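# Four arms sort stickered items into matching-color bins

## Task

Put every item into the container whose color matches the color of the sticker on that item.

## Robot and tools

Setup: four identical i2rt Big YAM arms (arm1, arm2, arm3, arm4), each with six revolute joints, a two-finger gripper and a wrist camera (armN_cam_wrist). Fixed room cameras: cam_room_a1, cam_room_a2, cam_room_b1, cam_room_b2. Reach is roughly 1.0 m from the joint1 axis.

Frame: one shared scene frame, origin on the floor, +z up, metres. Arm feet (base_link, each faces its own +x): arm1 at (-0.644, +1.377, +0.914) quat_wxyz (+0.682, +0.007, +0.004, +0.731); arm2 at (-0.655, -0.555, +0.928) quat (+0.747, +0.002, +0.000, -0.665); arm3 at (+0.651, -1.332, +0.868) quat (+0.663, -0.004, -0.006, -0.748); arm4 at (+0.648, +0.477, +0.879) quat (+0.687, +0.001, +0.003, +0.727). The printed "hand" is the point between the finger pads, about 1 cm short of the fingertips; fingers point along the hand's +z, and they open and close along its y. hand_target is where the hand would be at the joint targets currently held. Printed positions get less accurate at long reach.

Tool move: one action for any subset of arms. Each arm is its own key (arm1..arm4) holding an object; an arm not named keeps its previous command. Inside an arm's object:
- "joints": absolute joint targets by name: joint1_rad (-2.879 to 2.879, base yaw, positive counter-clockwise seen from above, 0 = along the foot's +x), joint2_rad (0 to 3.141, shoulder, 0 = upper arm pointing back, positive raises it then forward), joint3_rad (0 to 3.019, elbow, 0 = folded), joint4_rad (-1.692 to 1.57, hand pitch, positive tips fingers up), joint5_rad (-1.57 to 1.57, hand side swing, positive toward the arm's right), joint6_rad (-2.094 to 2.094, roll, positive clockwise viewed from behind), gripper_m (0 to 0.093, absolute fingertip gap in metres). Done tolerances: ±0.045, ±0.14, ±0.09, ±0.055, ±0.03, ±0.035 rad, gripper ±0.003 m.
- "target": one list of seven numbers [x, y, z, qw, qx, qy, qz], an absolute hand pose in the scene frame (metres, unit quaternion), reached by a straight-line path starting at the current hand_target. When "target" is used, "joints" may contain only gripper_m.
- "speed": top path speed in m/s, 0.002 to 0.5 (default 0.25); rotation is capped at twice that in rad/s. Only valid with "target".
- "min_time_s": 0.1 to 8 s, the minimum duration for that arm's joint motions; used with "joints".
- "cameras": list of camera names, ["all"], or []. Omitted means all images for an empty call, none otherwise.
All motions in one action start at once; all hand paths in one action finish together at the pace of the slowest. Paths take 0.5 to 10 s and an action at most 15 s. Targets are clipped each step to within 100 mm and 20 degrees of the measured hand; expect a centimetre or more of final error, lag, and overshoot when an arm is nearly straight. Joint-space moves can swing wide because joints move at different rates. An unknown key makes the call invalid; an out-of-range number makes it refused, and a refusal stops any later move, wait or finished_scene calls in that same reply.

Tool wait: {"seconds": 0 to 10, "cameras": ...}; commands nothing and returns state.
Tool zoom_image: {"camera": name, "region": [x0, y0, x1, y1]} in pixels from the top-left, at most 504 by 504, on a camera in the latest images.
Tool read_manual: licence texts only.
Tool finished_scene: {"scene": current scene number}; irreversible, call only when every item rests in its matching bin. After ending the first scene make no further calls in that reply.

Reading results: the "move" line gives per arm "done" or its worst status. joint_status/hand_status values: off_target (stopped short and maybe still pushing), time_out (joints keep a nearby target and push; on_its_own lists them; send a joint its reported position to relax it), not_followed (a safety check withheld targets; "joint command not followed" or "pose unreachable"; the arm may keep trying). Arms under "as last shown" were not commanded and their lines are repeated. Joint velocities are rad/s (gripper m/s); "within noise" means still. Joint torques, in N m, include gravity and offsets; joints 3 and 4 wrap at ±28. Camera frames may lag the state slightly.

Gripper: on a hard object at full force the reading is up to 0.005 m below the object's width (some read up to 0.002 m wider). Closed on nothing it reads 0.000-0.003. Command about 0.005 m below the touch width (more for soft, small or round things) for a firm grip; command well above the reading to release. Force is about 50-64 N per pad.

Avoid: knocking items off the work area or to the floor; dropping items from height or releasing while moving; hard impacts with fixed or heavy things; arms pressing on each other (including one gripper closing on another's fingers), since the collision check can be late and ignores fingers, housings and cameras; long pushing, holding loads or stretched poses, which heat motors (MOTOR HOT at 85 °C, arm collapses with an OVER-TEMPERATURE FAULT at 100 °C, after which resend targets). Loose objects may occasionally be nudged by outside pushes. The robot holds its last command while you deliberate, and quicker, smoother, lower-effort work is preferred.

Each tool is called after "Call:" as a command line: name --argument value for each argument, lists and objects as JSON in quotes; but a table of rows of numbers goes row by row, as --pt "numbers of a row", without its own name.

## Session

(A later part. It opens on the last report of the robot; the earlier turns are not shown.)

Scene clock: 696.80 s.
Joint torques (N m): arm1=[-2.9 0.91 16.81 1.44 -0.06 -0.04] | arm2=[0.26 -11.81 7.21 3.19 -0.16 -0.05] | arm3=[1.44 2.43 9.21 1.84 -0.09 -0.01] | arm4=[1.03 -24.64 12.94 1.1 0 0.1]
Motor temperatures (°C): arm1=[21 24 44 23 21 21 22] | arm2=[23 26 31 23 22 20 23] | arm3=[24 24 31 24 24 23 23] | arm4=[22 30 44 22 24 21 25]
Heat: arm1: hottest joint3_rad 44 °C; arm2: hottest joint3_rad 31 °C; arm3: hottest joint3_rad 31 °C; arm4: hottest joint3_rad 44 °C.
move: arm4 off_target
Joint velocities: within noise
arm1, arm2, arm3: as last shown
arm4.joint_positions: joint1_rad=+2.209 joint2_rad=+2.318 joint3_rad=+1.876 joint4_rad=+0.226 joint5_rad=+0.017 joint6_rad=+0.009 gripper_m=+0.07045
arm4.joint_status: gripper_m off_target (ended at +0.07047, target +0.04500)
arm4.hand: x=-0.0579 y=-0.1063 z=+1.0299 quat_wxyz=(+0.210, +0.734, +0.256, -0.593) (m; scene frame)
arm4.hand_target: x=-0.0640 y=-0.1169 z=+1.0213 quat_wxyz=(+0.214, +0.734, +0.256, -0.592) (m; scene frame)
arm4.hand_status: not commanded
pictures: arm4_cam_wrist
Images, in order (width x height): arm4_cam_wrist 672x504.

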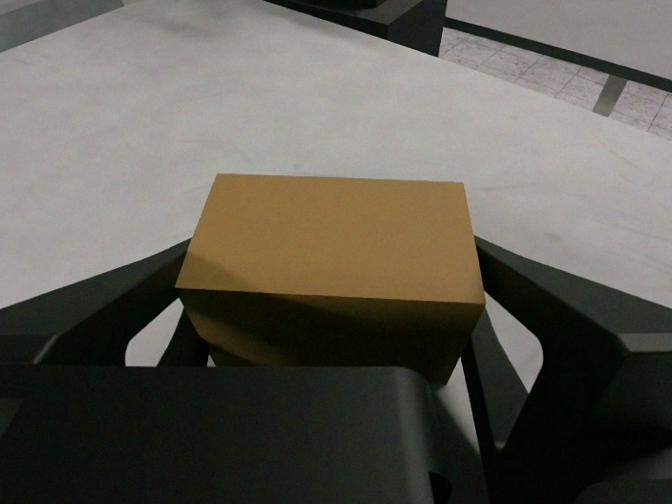

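Call:
move --arm4 '{"target":[0.27,0.175,1.22,-0.208,-0.7334,-0.2568,0.5939],"speed":0.15}' --cameras '["arm4_cam_wrist"]'

Call:
move --arm4 '{"joints":{"joint2_rad":0.63,"joint3_rad":1.2,"joint4_rad":-1.0},"min_time_s":2.5}'

Call:
move --arm4 '{"joints":{"joint1_rad":-1.75,"joint5_rad":0,"joint6_rad":0},"min_time_s":5.5}' --cameras '["arm4_cam_wrist"]'

Call:
move --arm4 '{"target":[1.17,0.39,1.0,0,0,1,0],"speed":0.25}' --cameras '["arm4_cam_wrist"]'

Scene clock: 707.60 s.
Joint torques (N m): arm1=[-2.37 0.97 16.94 1.39 -0.08 -0.06] | arm2=[0.26 -11.69 7.21 3.22 -0.17 -0.06] | arm3=[1.38 2.26 9.16 1.83 -0.08 -0.01] | arm4=[0.32 -7.36 9.47 1.18 -0.03 -0.02]
Motor temperatures (°C): arm1=[21 24 44 23 21 21 21] | arm2=[23 26 31 23 22 20 23] | arm3=[24 24 31 24 24 23 23] | arm4=[22 30 44 22 24 21 25]
Heat: arm1: hottest joint3_rad 44 °C; arm2: hottest joint3_rad 31 °C; arm3: hottest joint3_rad 31 °C; arm4: hottest joint3_rad 44 °C.
move: arm4 done
Joint velocities: within noise
arm1, arm2, arm3: as last shown
arm4.joint_positions: joint1_rad=+2.200 joint2_rad=+0.997 joint3_rad=+0.750 joint4_rad=+0.044 joint5_rad=+0.006 joint6_rad=+0.009 gripper_m=+0.07045
arm4.joint_status: not commanded
arm4.hand: x=+0.2719 y=+0.1715 z=+1.2236 quat_wxyz=(+0.213, +0.730, +0.255, -0.597) (m; scene frame)
arm4.hand_target: x=+0.2700 y=+0.1750 z=+1.2201 quat_wxyz=(+0.208, +0.733, +0.257, -0.594) (m; scene frame)
arm4.hand_status: done (0.005 m and 0.8 deg from the pose sent, 0.472 m and 0.3 deg at the start)
pictures: arm4_cam_wrist
Images, in order (width x height): arm4_cam_wrist 672x504.

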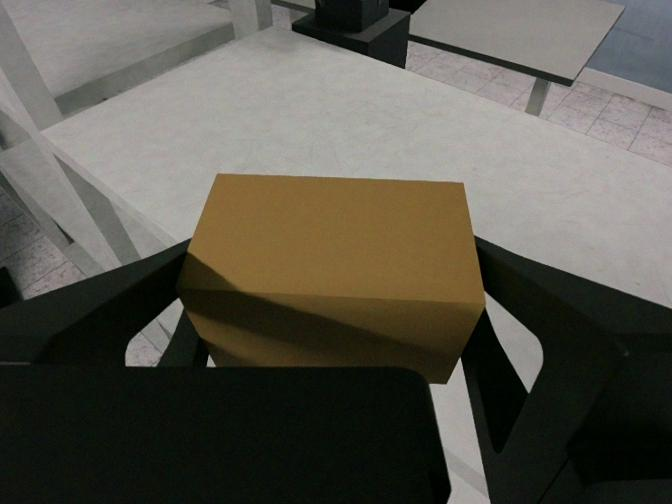

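Scene clock: 710.60 s.
Joint torques (N m): arm1=[-2.55 0.97 16.87 1.61 -0.1 -0.04] | arm2=[0.21 -11.87 7.2 3.21 -0.17 -0.05] | arm3=[1.38 2.14 9.22 1.84 -0.08 -0.01] | arm4=[0.03 -0.32 12.18 1.05 -0.05 -0.04]
Motor temperatures (°C): arm1=[21 24 44 23 21 21 21] | arm2=[23 26 31 23 22 20 23] | arm3=[24 24 31 24 24 23 23] | arm4=[22 30 45 22 24 21 26]
Heat: arm1: hottest joint3_rad 44 °C; arm2: hottest joint3_rad 31 °C; arm3: hottest joint3_rad 31 °C; arm4: hottest joint3_rad 45 °C.
move: arm4 done
Joint velocities: within noise
arm1, arm2, arm3: as last shown
arm4.joint_positions: joint1_rad=+2.200 joint2_rad=+0.633 joint3_rad=+1.150 joint4_rad=-0.990 joint5_rad=+0.006 joint6_rad=+0.009 gripper_m=+0.07045
arm4.joint_status: all done
arm4.hand: x=+0.4096 y=+0.2841 z=+1.3660 quat_wxyz=(+0.176, +0.804, +0.281, -0.494) (m; scene frame)
arm4.hand_target: x=+0.4135 y=+0.2901 z=+1.3921 quat_wxyz=(+0.179, +0.793, +0.278, -0.512) (m; scene frame)
arm4.hand_status: not commanded
pictures: none

Scene clock: 716.43 s.
Joint torques (N m): arm1=[-2.32 0.5 16.79 1.48 -0.04 -0.07] | arm2=[0.32 -11.81 7.24 3.21 -0.16 -0.05] | arm3=[1.26 2.26 9.18 1.85 -0.08 -0.01] | arm4=[0.26 -0.56 12.3 1.07 -0.01 -0.08]
Motor temperatures (°C): arm1=[21 24 44 23 21 21 21] | arm2=[23 26 31 23 22 20 23] | arm3=[24 24 31 24 24 23 23] | arm4=[22 29 45 22 24 21 26]
Heat: arm1: hottest joint3_rad 44 °C; arm2: hottest joint3_rad 31 °C; arm3: hottest joint3_rad 31 °C; arm4: hottest joint3_rad 45 °C.
move: arm4 done
Joint velocities: within noise
arm1, arm2, arm3: as last shown
arm4.joint_positions: joint1_rad=-1.747 joint2_rad=+0.633 joint3_rad=+1.150 joint4_rad=-0.990 joint5_rad=+0.003 joint6_rad=+0.009 gripper_m=+0.07047
arm4.joint_status: all done
arm4.hand: x=+0.9575 y=+0.4410 z=+1.3628 quat_wxyz=(-0.519, -0.055, -0.853, +0.032) (m; scene frame)
arm4.hand_target: x=+0.9510 y=+0.4416 z=+1.3890 quat_wxyz=(-0.537, -0.051, -0.841, +0.035) (m; scene frame)
arm4.hand_status: not commanded
pictures: arm4_cam_wrist
Images, in order (width x height): arm4_cam_wrist 672x504.

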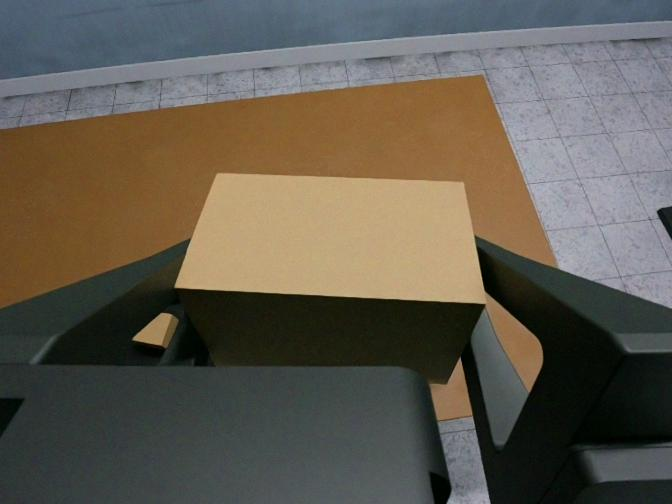

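Scene clock: 719.47 s.
Joint torques (N m): arm1=[-2.14 0.85 16.96 1.35 -0.09 -0.02] | arm2=[0.26 -11.75 7.2 3.21 -0.16 -0.05] | arm3=[1.26 2.26 9.22 1.83 -0.08 -0.02] | arm4=[0.67 -17.55 11.38 -0.34 0.2 -0.07]
Motor temperatures (°C): arm1=[21 24 44 23 21 21 21] | arm2=[23 26 31 23 22 20 23] | arm3=[24 24 31 24 24 23 23] | arm4=[22 29 45 22 24 21 26]
Heat: arm1: hottest joint3_rad 44 °C; arm2: hottest joint3_rad 31 °C; arm3: hottest joint3_rad 31 °C; arm4: hottest joint3_rad 45 °C.
move: arm4 off_target
Joint velocities: within noise
arm1.joint_positions: joint1_rad=-2.277 joint2_rad=+0.650 joint3_rad=+0.942 joint4_rad=-0.590 joint5_rad=-0.039 joint6_rad=+0.007 gripper_m=+0.08996
arm1.joint_status: not commanded
arm1.hand: x=-0.3402 y=+1.1646 z=+1.3599 quat_wxyz=(-0.564, -0.243, -0.771, +0.170) (m; scene frame)
arm1.hand_target: x=-0.3447 y=+1.1636 z=+1.3922 quat_wxyz=(-0.580, -0.238, -0.757, +0.181) (m; scene frame)
arm1.hand_status: not commanded
arm2, arm3: as last shown
arm4.joint_positions: joint1_rad=-1.788 joint2_rad=+1.767 joint3_rad=+1.408 joint4_rad=-1.243 joint5_rad=-0.007 joint6_rad=-0.153 gripper_m=+0.07047
arm4.joint_status: not commanded
arm4.hand: x=+1.1541 y=+0.3964 z=+0.9838 quat_wxyz=(+0.017, -0.004, -1.000, -0.004) (m; scene frame)
arm4.hand_target: x=+1.1692 y=+0.3902 z=+1.0003 quat_wxyz=(-0.001, +0.000, -1.000, +0.000) (m; scene frame)
arm4.hand_status: off_target (0.024 m and 2.1 deg from the pose sent, 0.424 m and 63.0 deg at the start)
pictures: arm4_cam_wrist
Images, in order (width x height): arm4_cam_wrist 672x504.

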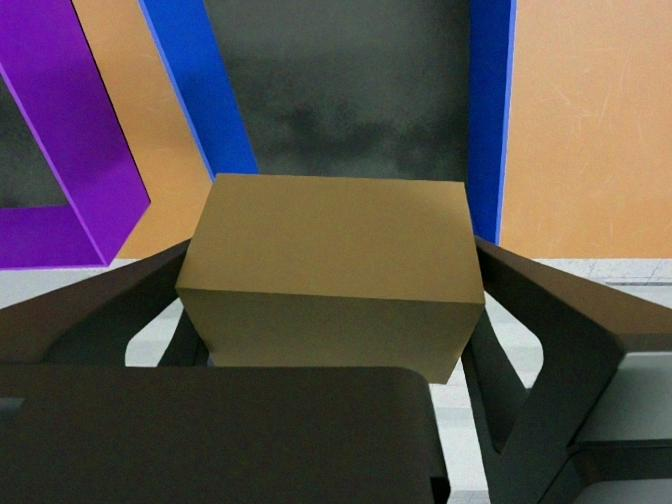

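Call:
move --arm4 '{"target":[1.185,0.377,0.80,0,0,1,0],"speed":0.15}' --cameras '["arm4_cam_wrist","cam_room_a2"]'

Call:
zoom_image --camera "cam_room_a2" --region '[270, 240, 430, 400]'

Scene clock: 727.67 s.
Joint torques (N m): arm1=[-3.14 0.26 17.03 1.39 -0.08 -0.05] | arm2=[0.21 -11.69 7.19 3.22 -0.16 -0.06] | arm3=[1.26 2.2 9.21 1.84 -0.08 -0.02] | arm4=[-0.15 -18.9 6.24 0.47 0.15 -0.08]
Motor temperatures (°C): arm1=[21 24 45 23 21 21 21] | arm2=[23 26 31 23 22 20 23] | arm3=[24 24 31 24 24 23 23] | arm4=[22 29 45 22 24 21 26]
Heat: arm1: hottest joint3_rad 45 °C; arm2: hottest joint3_rad 31 °C; arm3: hottest joint3_rad 31 °C; arm4: hottest joint3_rad 45 °C.
move: arm4 done
Joint velocities: within noise
arm1, arm2, arm3: as last shown
arm4.joint_positions: joint1_rad=-1.803 joint2_rad=+2.058 joint3_rad=+1.332 joint4_rad=-0.836 joint5_rad=-0.007 joint6_rad=-0.170 gripper_m=+0.07047
arm4.joint_status: not commanded
arm4.hand: x=+1.1862 y=+0.3822 z=+0.8087 quat_wxyz=(-0.003, -0.003, -1.000, -0.001) (m; scene frame)
arm4.hand_target: x=+1.1849 y=+0.3770 z=+0.8002 quat_wxyz=(+0.000, +0.000, -1.000, +0.000) (m; scene frame)
arm4.hand_status: done (0.010 m and 0.4 deg from the pose sent, 0.187 m and 2.1 deg at the start)
pictures: arm4_cam_wrist, cam_room_a2
Images, in order (width x height): arm4_cam_wrist 672x504, cam_room_a2 672x504.

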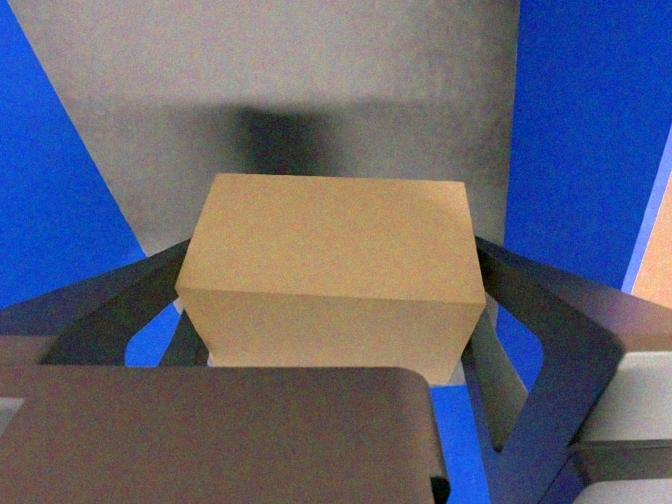

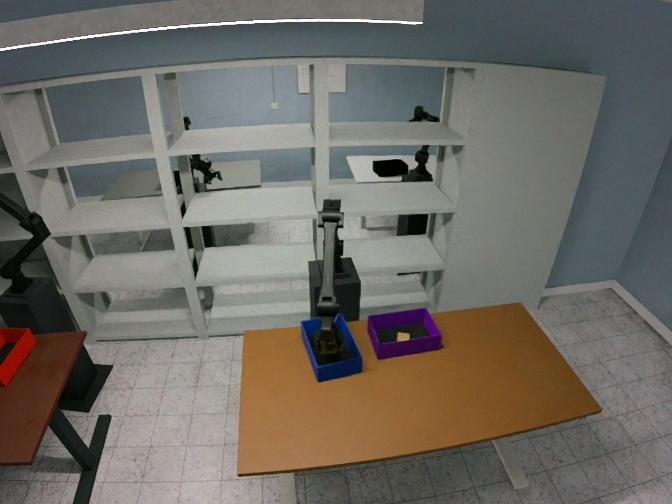

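Scaled by 3.150.

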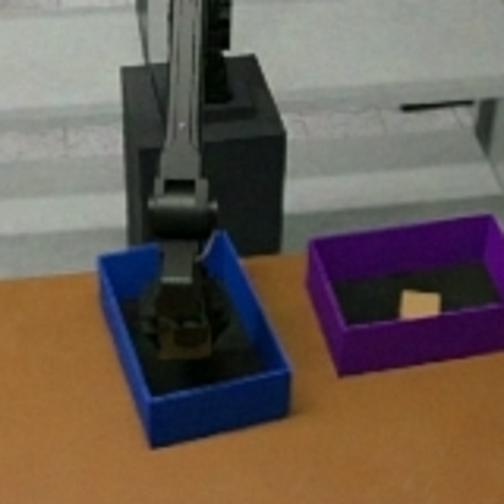

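Call:
move --arm4 '{"target":[1.185,0.377,0.74,0,0,1,0],"speed":0.12}'

Call:
move --arm4 '{"target":[1.183,0.377,0.715,0,0,1,0],"speed":0.06}'

Call:
move --arm4 '{"target":[1.183,0.377,0.698,0,0,1,0],"speed":0.06}' --cameras '["arm4_cam_wrist"]'

Scene clock: 732.07 s.
Joint torques (N m): arm1=[-2.9 0.26 16.91 1.62 -0.03 -0.01] | arm2=[0.21 -11.75 7.23 3.23 -0.17 -0.06] | arm3=[1.2 2.43 9.2 1.87 -0.08 -0.01] | arm4=[0.21 -20.01 5.57 0.32 0.18 -0.11]
Motor temperatures (°C): arm1=[21 24 45 23 21 21 21] | arm2=[23 26 31 23 22 20 23] | arm3=[24 24 31 24 24 23 23] | arm4=[22 28 44 22 24 21 26]
Heat: arm1: hottest joint3_rad 45 °C; arm2: hottest joint3_rad 31 °C; arm3: hottest joint3_rad 31 °C; arm4: hottest joint3_rad 44 °C.
move: arm4 done
Joint velocities: within noise
arm1: as last shown
arm2.joint_positions: joint1_rad=+2.121 joint2_rad=+1.478 joint3_rad=+0.489 joint4_rad=+0.739 joint5_rad=-0.005 joint6_rad=+0.008 gripper_m=+0.08992
arm2.joint_status: not commanded
arm2.hand: x=-0.2590 y=-0.2433 z=+1.0630 quat_wxyz=(-0.579, +0.256, -0.746, -0.206) (m; scene frame)
arm2.hand_target: x=-0.2600 y=-0.2469 z=+1.0651 quat_wxyz=(-0.585, +0.258, -0.742, -0.203) (m; scene frame)
arm2.hand_status: not commanded
arm3.joint_positions: joint1_rad=+0.075 joint2_rad=+0.603 joint3_rad=+1.391 joint4_rad=-1.324 joint5_rad=-0.185 joint6_rad=-0.597 gripper_m=+0.09396
arm3.joint_status: not commanded
arm3.hand: x=+0.6714 y=-1.5539 z=+1.4174 quat_wxyz=(-0.295, -0.381, -0.775, +0.409) (m; scene frame)
arm3.hand_target: x=+0.6715 y=-1.5515 z=+1.4286 quat_wxyz=(-0.300, -0.376, -0.770, +0.420) (m; scene frame)
arm3.hand_status: not commanded
arm4.joint_positions: joint1_rad=-1.803 joint2_rad=+2.171 joint3_rad=+1.328 joint4_rad=-0.720 joint5_rad=-0.007 joint6_rad=-0.170 gripper_m=+0.07047
arm4.joint_status: not commanded
arm4.hand: x=+1.1866 y=+0.3819 z=+0.7482 quat_wxyz=(-0.002, -0.003, -1.000, -0.001) (m; scene frame)
arm4.hand_target: x=+1.1848 y=+0.3770 z=+0.7400 quat_wxyz=(+0.000, +0.000, -1.000, +0.000) (m; scene frame)
arm4.hand_status: done (0.010 m and 0.4 deg from the pose sent, 0.069 m and 0.4 deg at the start)
pictures: none

Scene clock: 733.03 s.
Joint torques (N m): arm1=[-2.96 0.79 16.92 1.39 -0.02 -0.03] | arm2=[0.32 -11.75 7.2 3.22 -0.16 -0.05] | arm3=[1.08 2.32 9.22 1.87 -0.09 -0.01] | arm4=[0.09 -17.2 5.15 0.9 0.15 -0.07]
Motor temperatures (°C): arm1=[21 24 45 23 21 21 21] | arm2=[23 26 31 23 22 20 23] | arm3=[24 24 31 24 24 23 23] | arm4=[22 28 44 22 24 21 26]
Heat: arm1: hottest joint3_rad 45 °C; arm2: hottest joint3_rad 31 °C; arm3: hottest joint3_rad 31 °C; arm4: hottest joint3_rad 44 °C.
move: arm4 off_target
Joint velocities: within noise
arm1, arm2, arm3: as last shown
arm4.joint_positions: joint1_rad=-1.803 joint2_rad=+2.177 joint3_rad=+1.328 joint4_rad=-0.684 joint5_rad=-0.007 joint6_rad=-0.173 gripper_m=+0.07047
arm4.joint_status: not commanded
arm4.hand: x=+1.1938 y=+0.3804 z=+0.7453 quat_wxyz=(-0.017, -0.002, -1.000, +0.002) (m; scene frame)
arm4.hand_target: x=+1.1816 y=+0.3776 z=+0.7164 quat_wxyz=(+0.000, +0.000, -1.000, +0.000) (m; scene frame)
arm4.hand_status: off_target (0.032 m and 1.9 deg from the pose sent, 0.034 m and 0.4 deg at the start)
pictures: none

Scene clock: 734.00 s.
Joint torques (N m): arm1=[-2.14 0.67 16.84 1.43 -0.05 -0.05] | arm2=[0.32 -11.69 7.19 3.21 -0.17 -0.06] | arm3=[1.32 2.2 9.2 1.84 -0.07 -0.02] | arm4=[0.09 -14.56 5.22 1.01 0.19 -0.07]
Motor temperatures (°C): arm1=[21 24 45 23 21 21 21] | arm2=[23 26 31 23 22 20 23] | arm3=[24 24 31 24 24 23 23] | arm4=[22 28 43 22 24 21 26]
Heat: arm1: hottest joint3_rad 45 °C; arm2: hottest joint3_rad 31 °C; arm3: hottest joint3_rad 31 °C; arm4: hottest joint3_rad 43 °C.
move: arm4 off_target
Joint velocities: within noise
arm1, arm2, arm3: as last shown
arm4.joint_positions: joint1_rad=-1.803 joint2_rad=+2.177 joint3_rad=+1.328 joint4_rad=-0.660 joint5_rad=-0.009 joint6_rad=-0.173 gripper_m=+0.07047
arm4.joint_status: not commanded
arm4.hand: x=+1.1995 y=+0.3797 z=+0.7454 quat_wxyz=(-0.028, -0.001, -1.000, +0.003) (m; scene frame)
arm4.hand_target: x=+1.1799 y=+0.3780 z=+0.7013 quat_wxyz=(+0.000, +0.000, -1.000, +0.000) (m; scene frame)
arm4.hand_status: off_target (0.050 m and 3.3 deg from the pose sent, 0.049 m and 1.9 deg at the start)
pictures: arm4_cam_wrist
Images, in order (width x height): arm4_cam_wrist 672x504.

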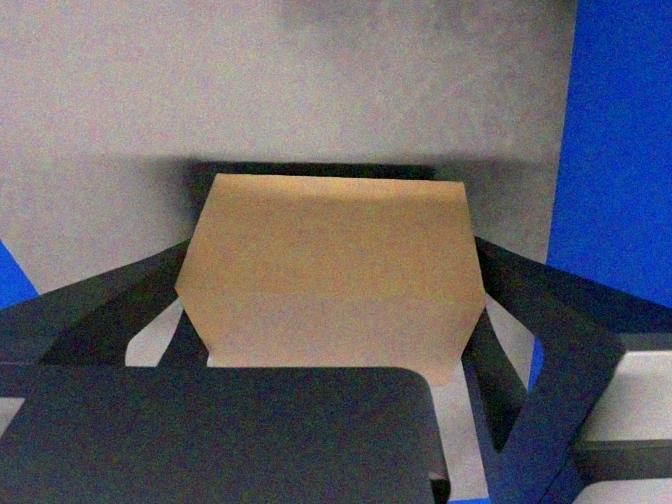

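Call:
move --arm4 '{"target":[1.195,0.379,0.742,0,0,1,0],"speed":0.1}'

Call:
move --arm4 '{"joints":{"gripper_m":0.09}}'

Call:
move --arm4 '{"target":[1.18,0.38,1.0,0,0,1,0],"speed":0.2}' --cameras '["arm4_cam_wrist","cam_room_a2"]'

Call:
zoom_image --camera "cam_room_a2" --region '[270, 240, 470, 400]'

Scene clock: 739.27 s.
Joint torques (N m): arm1=[-2.84 1.08 16.94 1.5 -0.03 -0.06] | arm2=[0.32 -11.81 7.23 3.21 -0.17 -0.07] | arm3=[1.26 2.2 9.18 1.85 -0.07 -0.01] | arm4=[0.5 -19.96 7.79 -0.35 0.2 0.01]
Motor temperatures (°C): arm1=[21 24 45 23 21 21 21] | arm2=[23 26 31 23 22 20 23] | arm3=[24 24 31 24 24 23 23] | arm4=[22 28 42 22 24 21 26]
Heat: arm1: hottest joint3_rad 45 °C; arm2: hottest joint3_rad 31 °C; arm3: hottest joint3_rad 31 °C; arm4: hottest joint3_rad 42 °C.
move: arm4 done
Joint velocities: within noise
arm1, arm2, arm3: as last shown
arm4.joint_positions: joint1_rad=-1.803 joint2_rad=+2.177 joint3_rad=+1.331 joint4_rad=-0.718 joint5_rad=-0.008 joint6_rad=-0.173 gripper_m=+0.07047
arm4.joint_status: not commanded
arm4.hand: x=+1.1871 y=+0.3817 z=+0.7458 quat_wxyz=(-0.001, -0.001, -1.000, -0.002) (m; scene frame)
arm4.hand_target: x=+1.1948 y=+0.3791 z=+0.7421 quat_wxyz=(+0.000, +0.000, -1.000, +0.000) (m; scene frame)
arm4.hand_status: done (0.009 m and 0.3 deg from the pose sent, 0.006 m and 3.3 deg at the start)
pictures: none

Scene clock: 739.73 s.
Joint torques (N m): arm1=[-3.08 0.5 16.9 1.5 -0.05 -0.1] | arm2=[0.26 -11.81 7.21 3.21 -0.16 -0.05] | arm3=[1.32 2.2 9.22 1.85 -0.08 0] | arm4=[0.56 -19.49 7.65 -0.29 0.16 0.03]
Motor temperatures (°C): arm1=[21 24 45 23 21 21 21] | arm2=[23 26 31 23 22 20 23] | arm3=[24 24 31 24 24 23 23] | arm4=[22 28 42 22 24 21 26]
Heat: arm1: hottest joint3_rad 45 °C; arm2: hottest joint3_rad 31 °C; arm3: hottest joint3_rad 31 °C; arm4: hottest joint3_rad 42 °C.
move: arm4 done
Joint velocities: within noise
arm1, arm2, arm3: as last shown
arm4.joint_positions: joint1_rad=-1.803 joint2_rad=+2.177 joint3_rad=+1.331 joint4_rad=-0.719 joint5_rad=-0.007 joint6_rad=-0.173 gripper_m=+0.08991
arm4.joint_status: all done
arm4.hand: x=+1.1870 y=+0.3817 z=+0.7458 quat_wxyz=(-0.001, -0.001, -1.000, -0.001) (m; scene frame)
arm4.hand_target: x=+1.1948 y=+0.3791 z=+0.7421 quat_wxyz=(+0.000, +0.000, -1.000, +0.000) (m; scene frame)
arm4.hand_status: not commanded
pictures: none

Scene clock: 741.70 s.
Joint torques (N m): arm1=[-2.43 0.56 16.83 1.48 -0.09 -0.08] | arm2=[0.38 -11.63 7.2 3.25 -0.16 -0.06] | arm3=[1.26 2.37 9.2 1.88 -0.09 -0.02] | arm4=[0.38 -18.67 10.54 -0.4 0.2 -0.03]
Motor temperatures (°C): arm1=[21 24 45 23 21 21 21] | arm2=[23 26 31 23 22 20 23] | arm3=[24 24 31 24 24 23 23] | arm4=[22 28 42 22 24 21 26]
Heat: arm1: hottest joint3_rad 45 °C; arm2: hottest joint3_rad 31 °C; arm3: hottest joint3_rad 31 °C; arm4: hottest joint3_rad 42 °C.
move: arm4 off_target
Joint velocities: within noise
arm1, arm2, arm3: as last shown
arm4.joint_positions: joint1_rad=-1.803 joint2_rad=+1.797 joint3_rad=+1.463 joint4_rad=-1.256 joint5_rad=-0.007 joint6_rad=-0.173 gripper_m=+0.08991
arm4.joint_status: not commanded
arm4.hand: x=+1.1695 y=+0.3858 z=+0.9882 quat_wxyz=(+0.011, -0.001, -1.000, -0.004) (m; scene frame)
arm4.hand_target: x=+1.1796 y=+0.3802 z=+1.0000 quat_wxyz=(+0.000, +0.000, -1.000, +0.000) (m; scene frame)
arm4.hand_status: off_target (0.017 m and 1.3 deg from the pose sent, 0.254 m and 0.3 deg at the start)
pictures: arm4_cam_wrist, cam_room_a2
Images, in order (width x height): arm4_cam_wrist 672x504, cam_room_a2 672x504.

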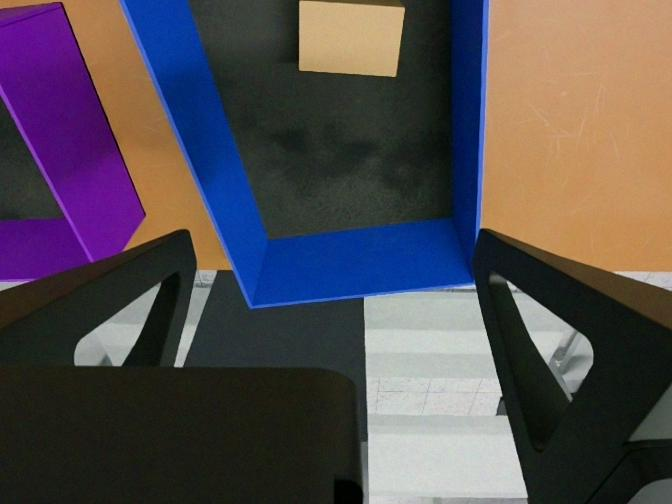

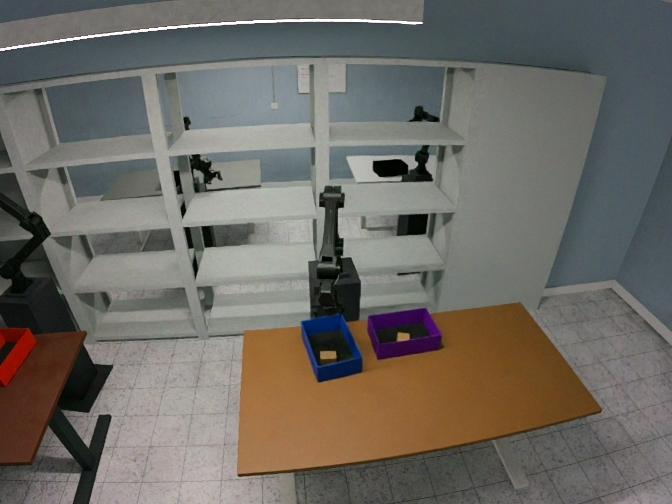

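Scaled by 2.520.

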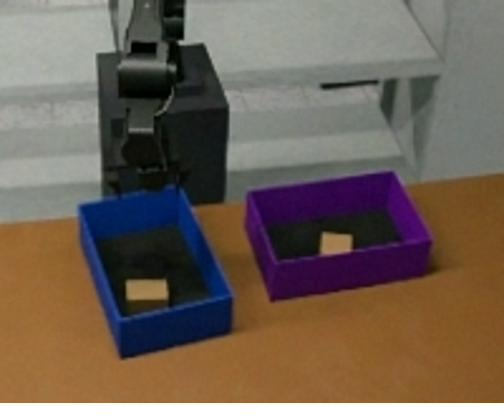

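Call:
finished_scene --scene 1

The scene is finished: the task was done.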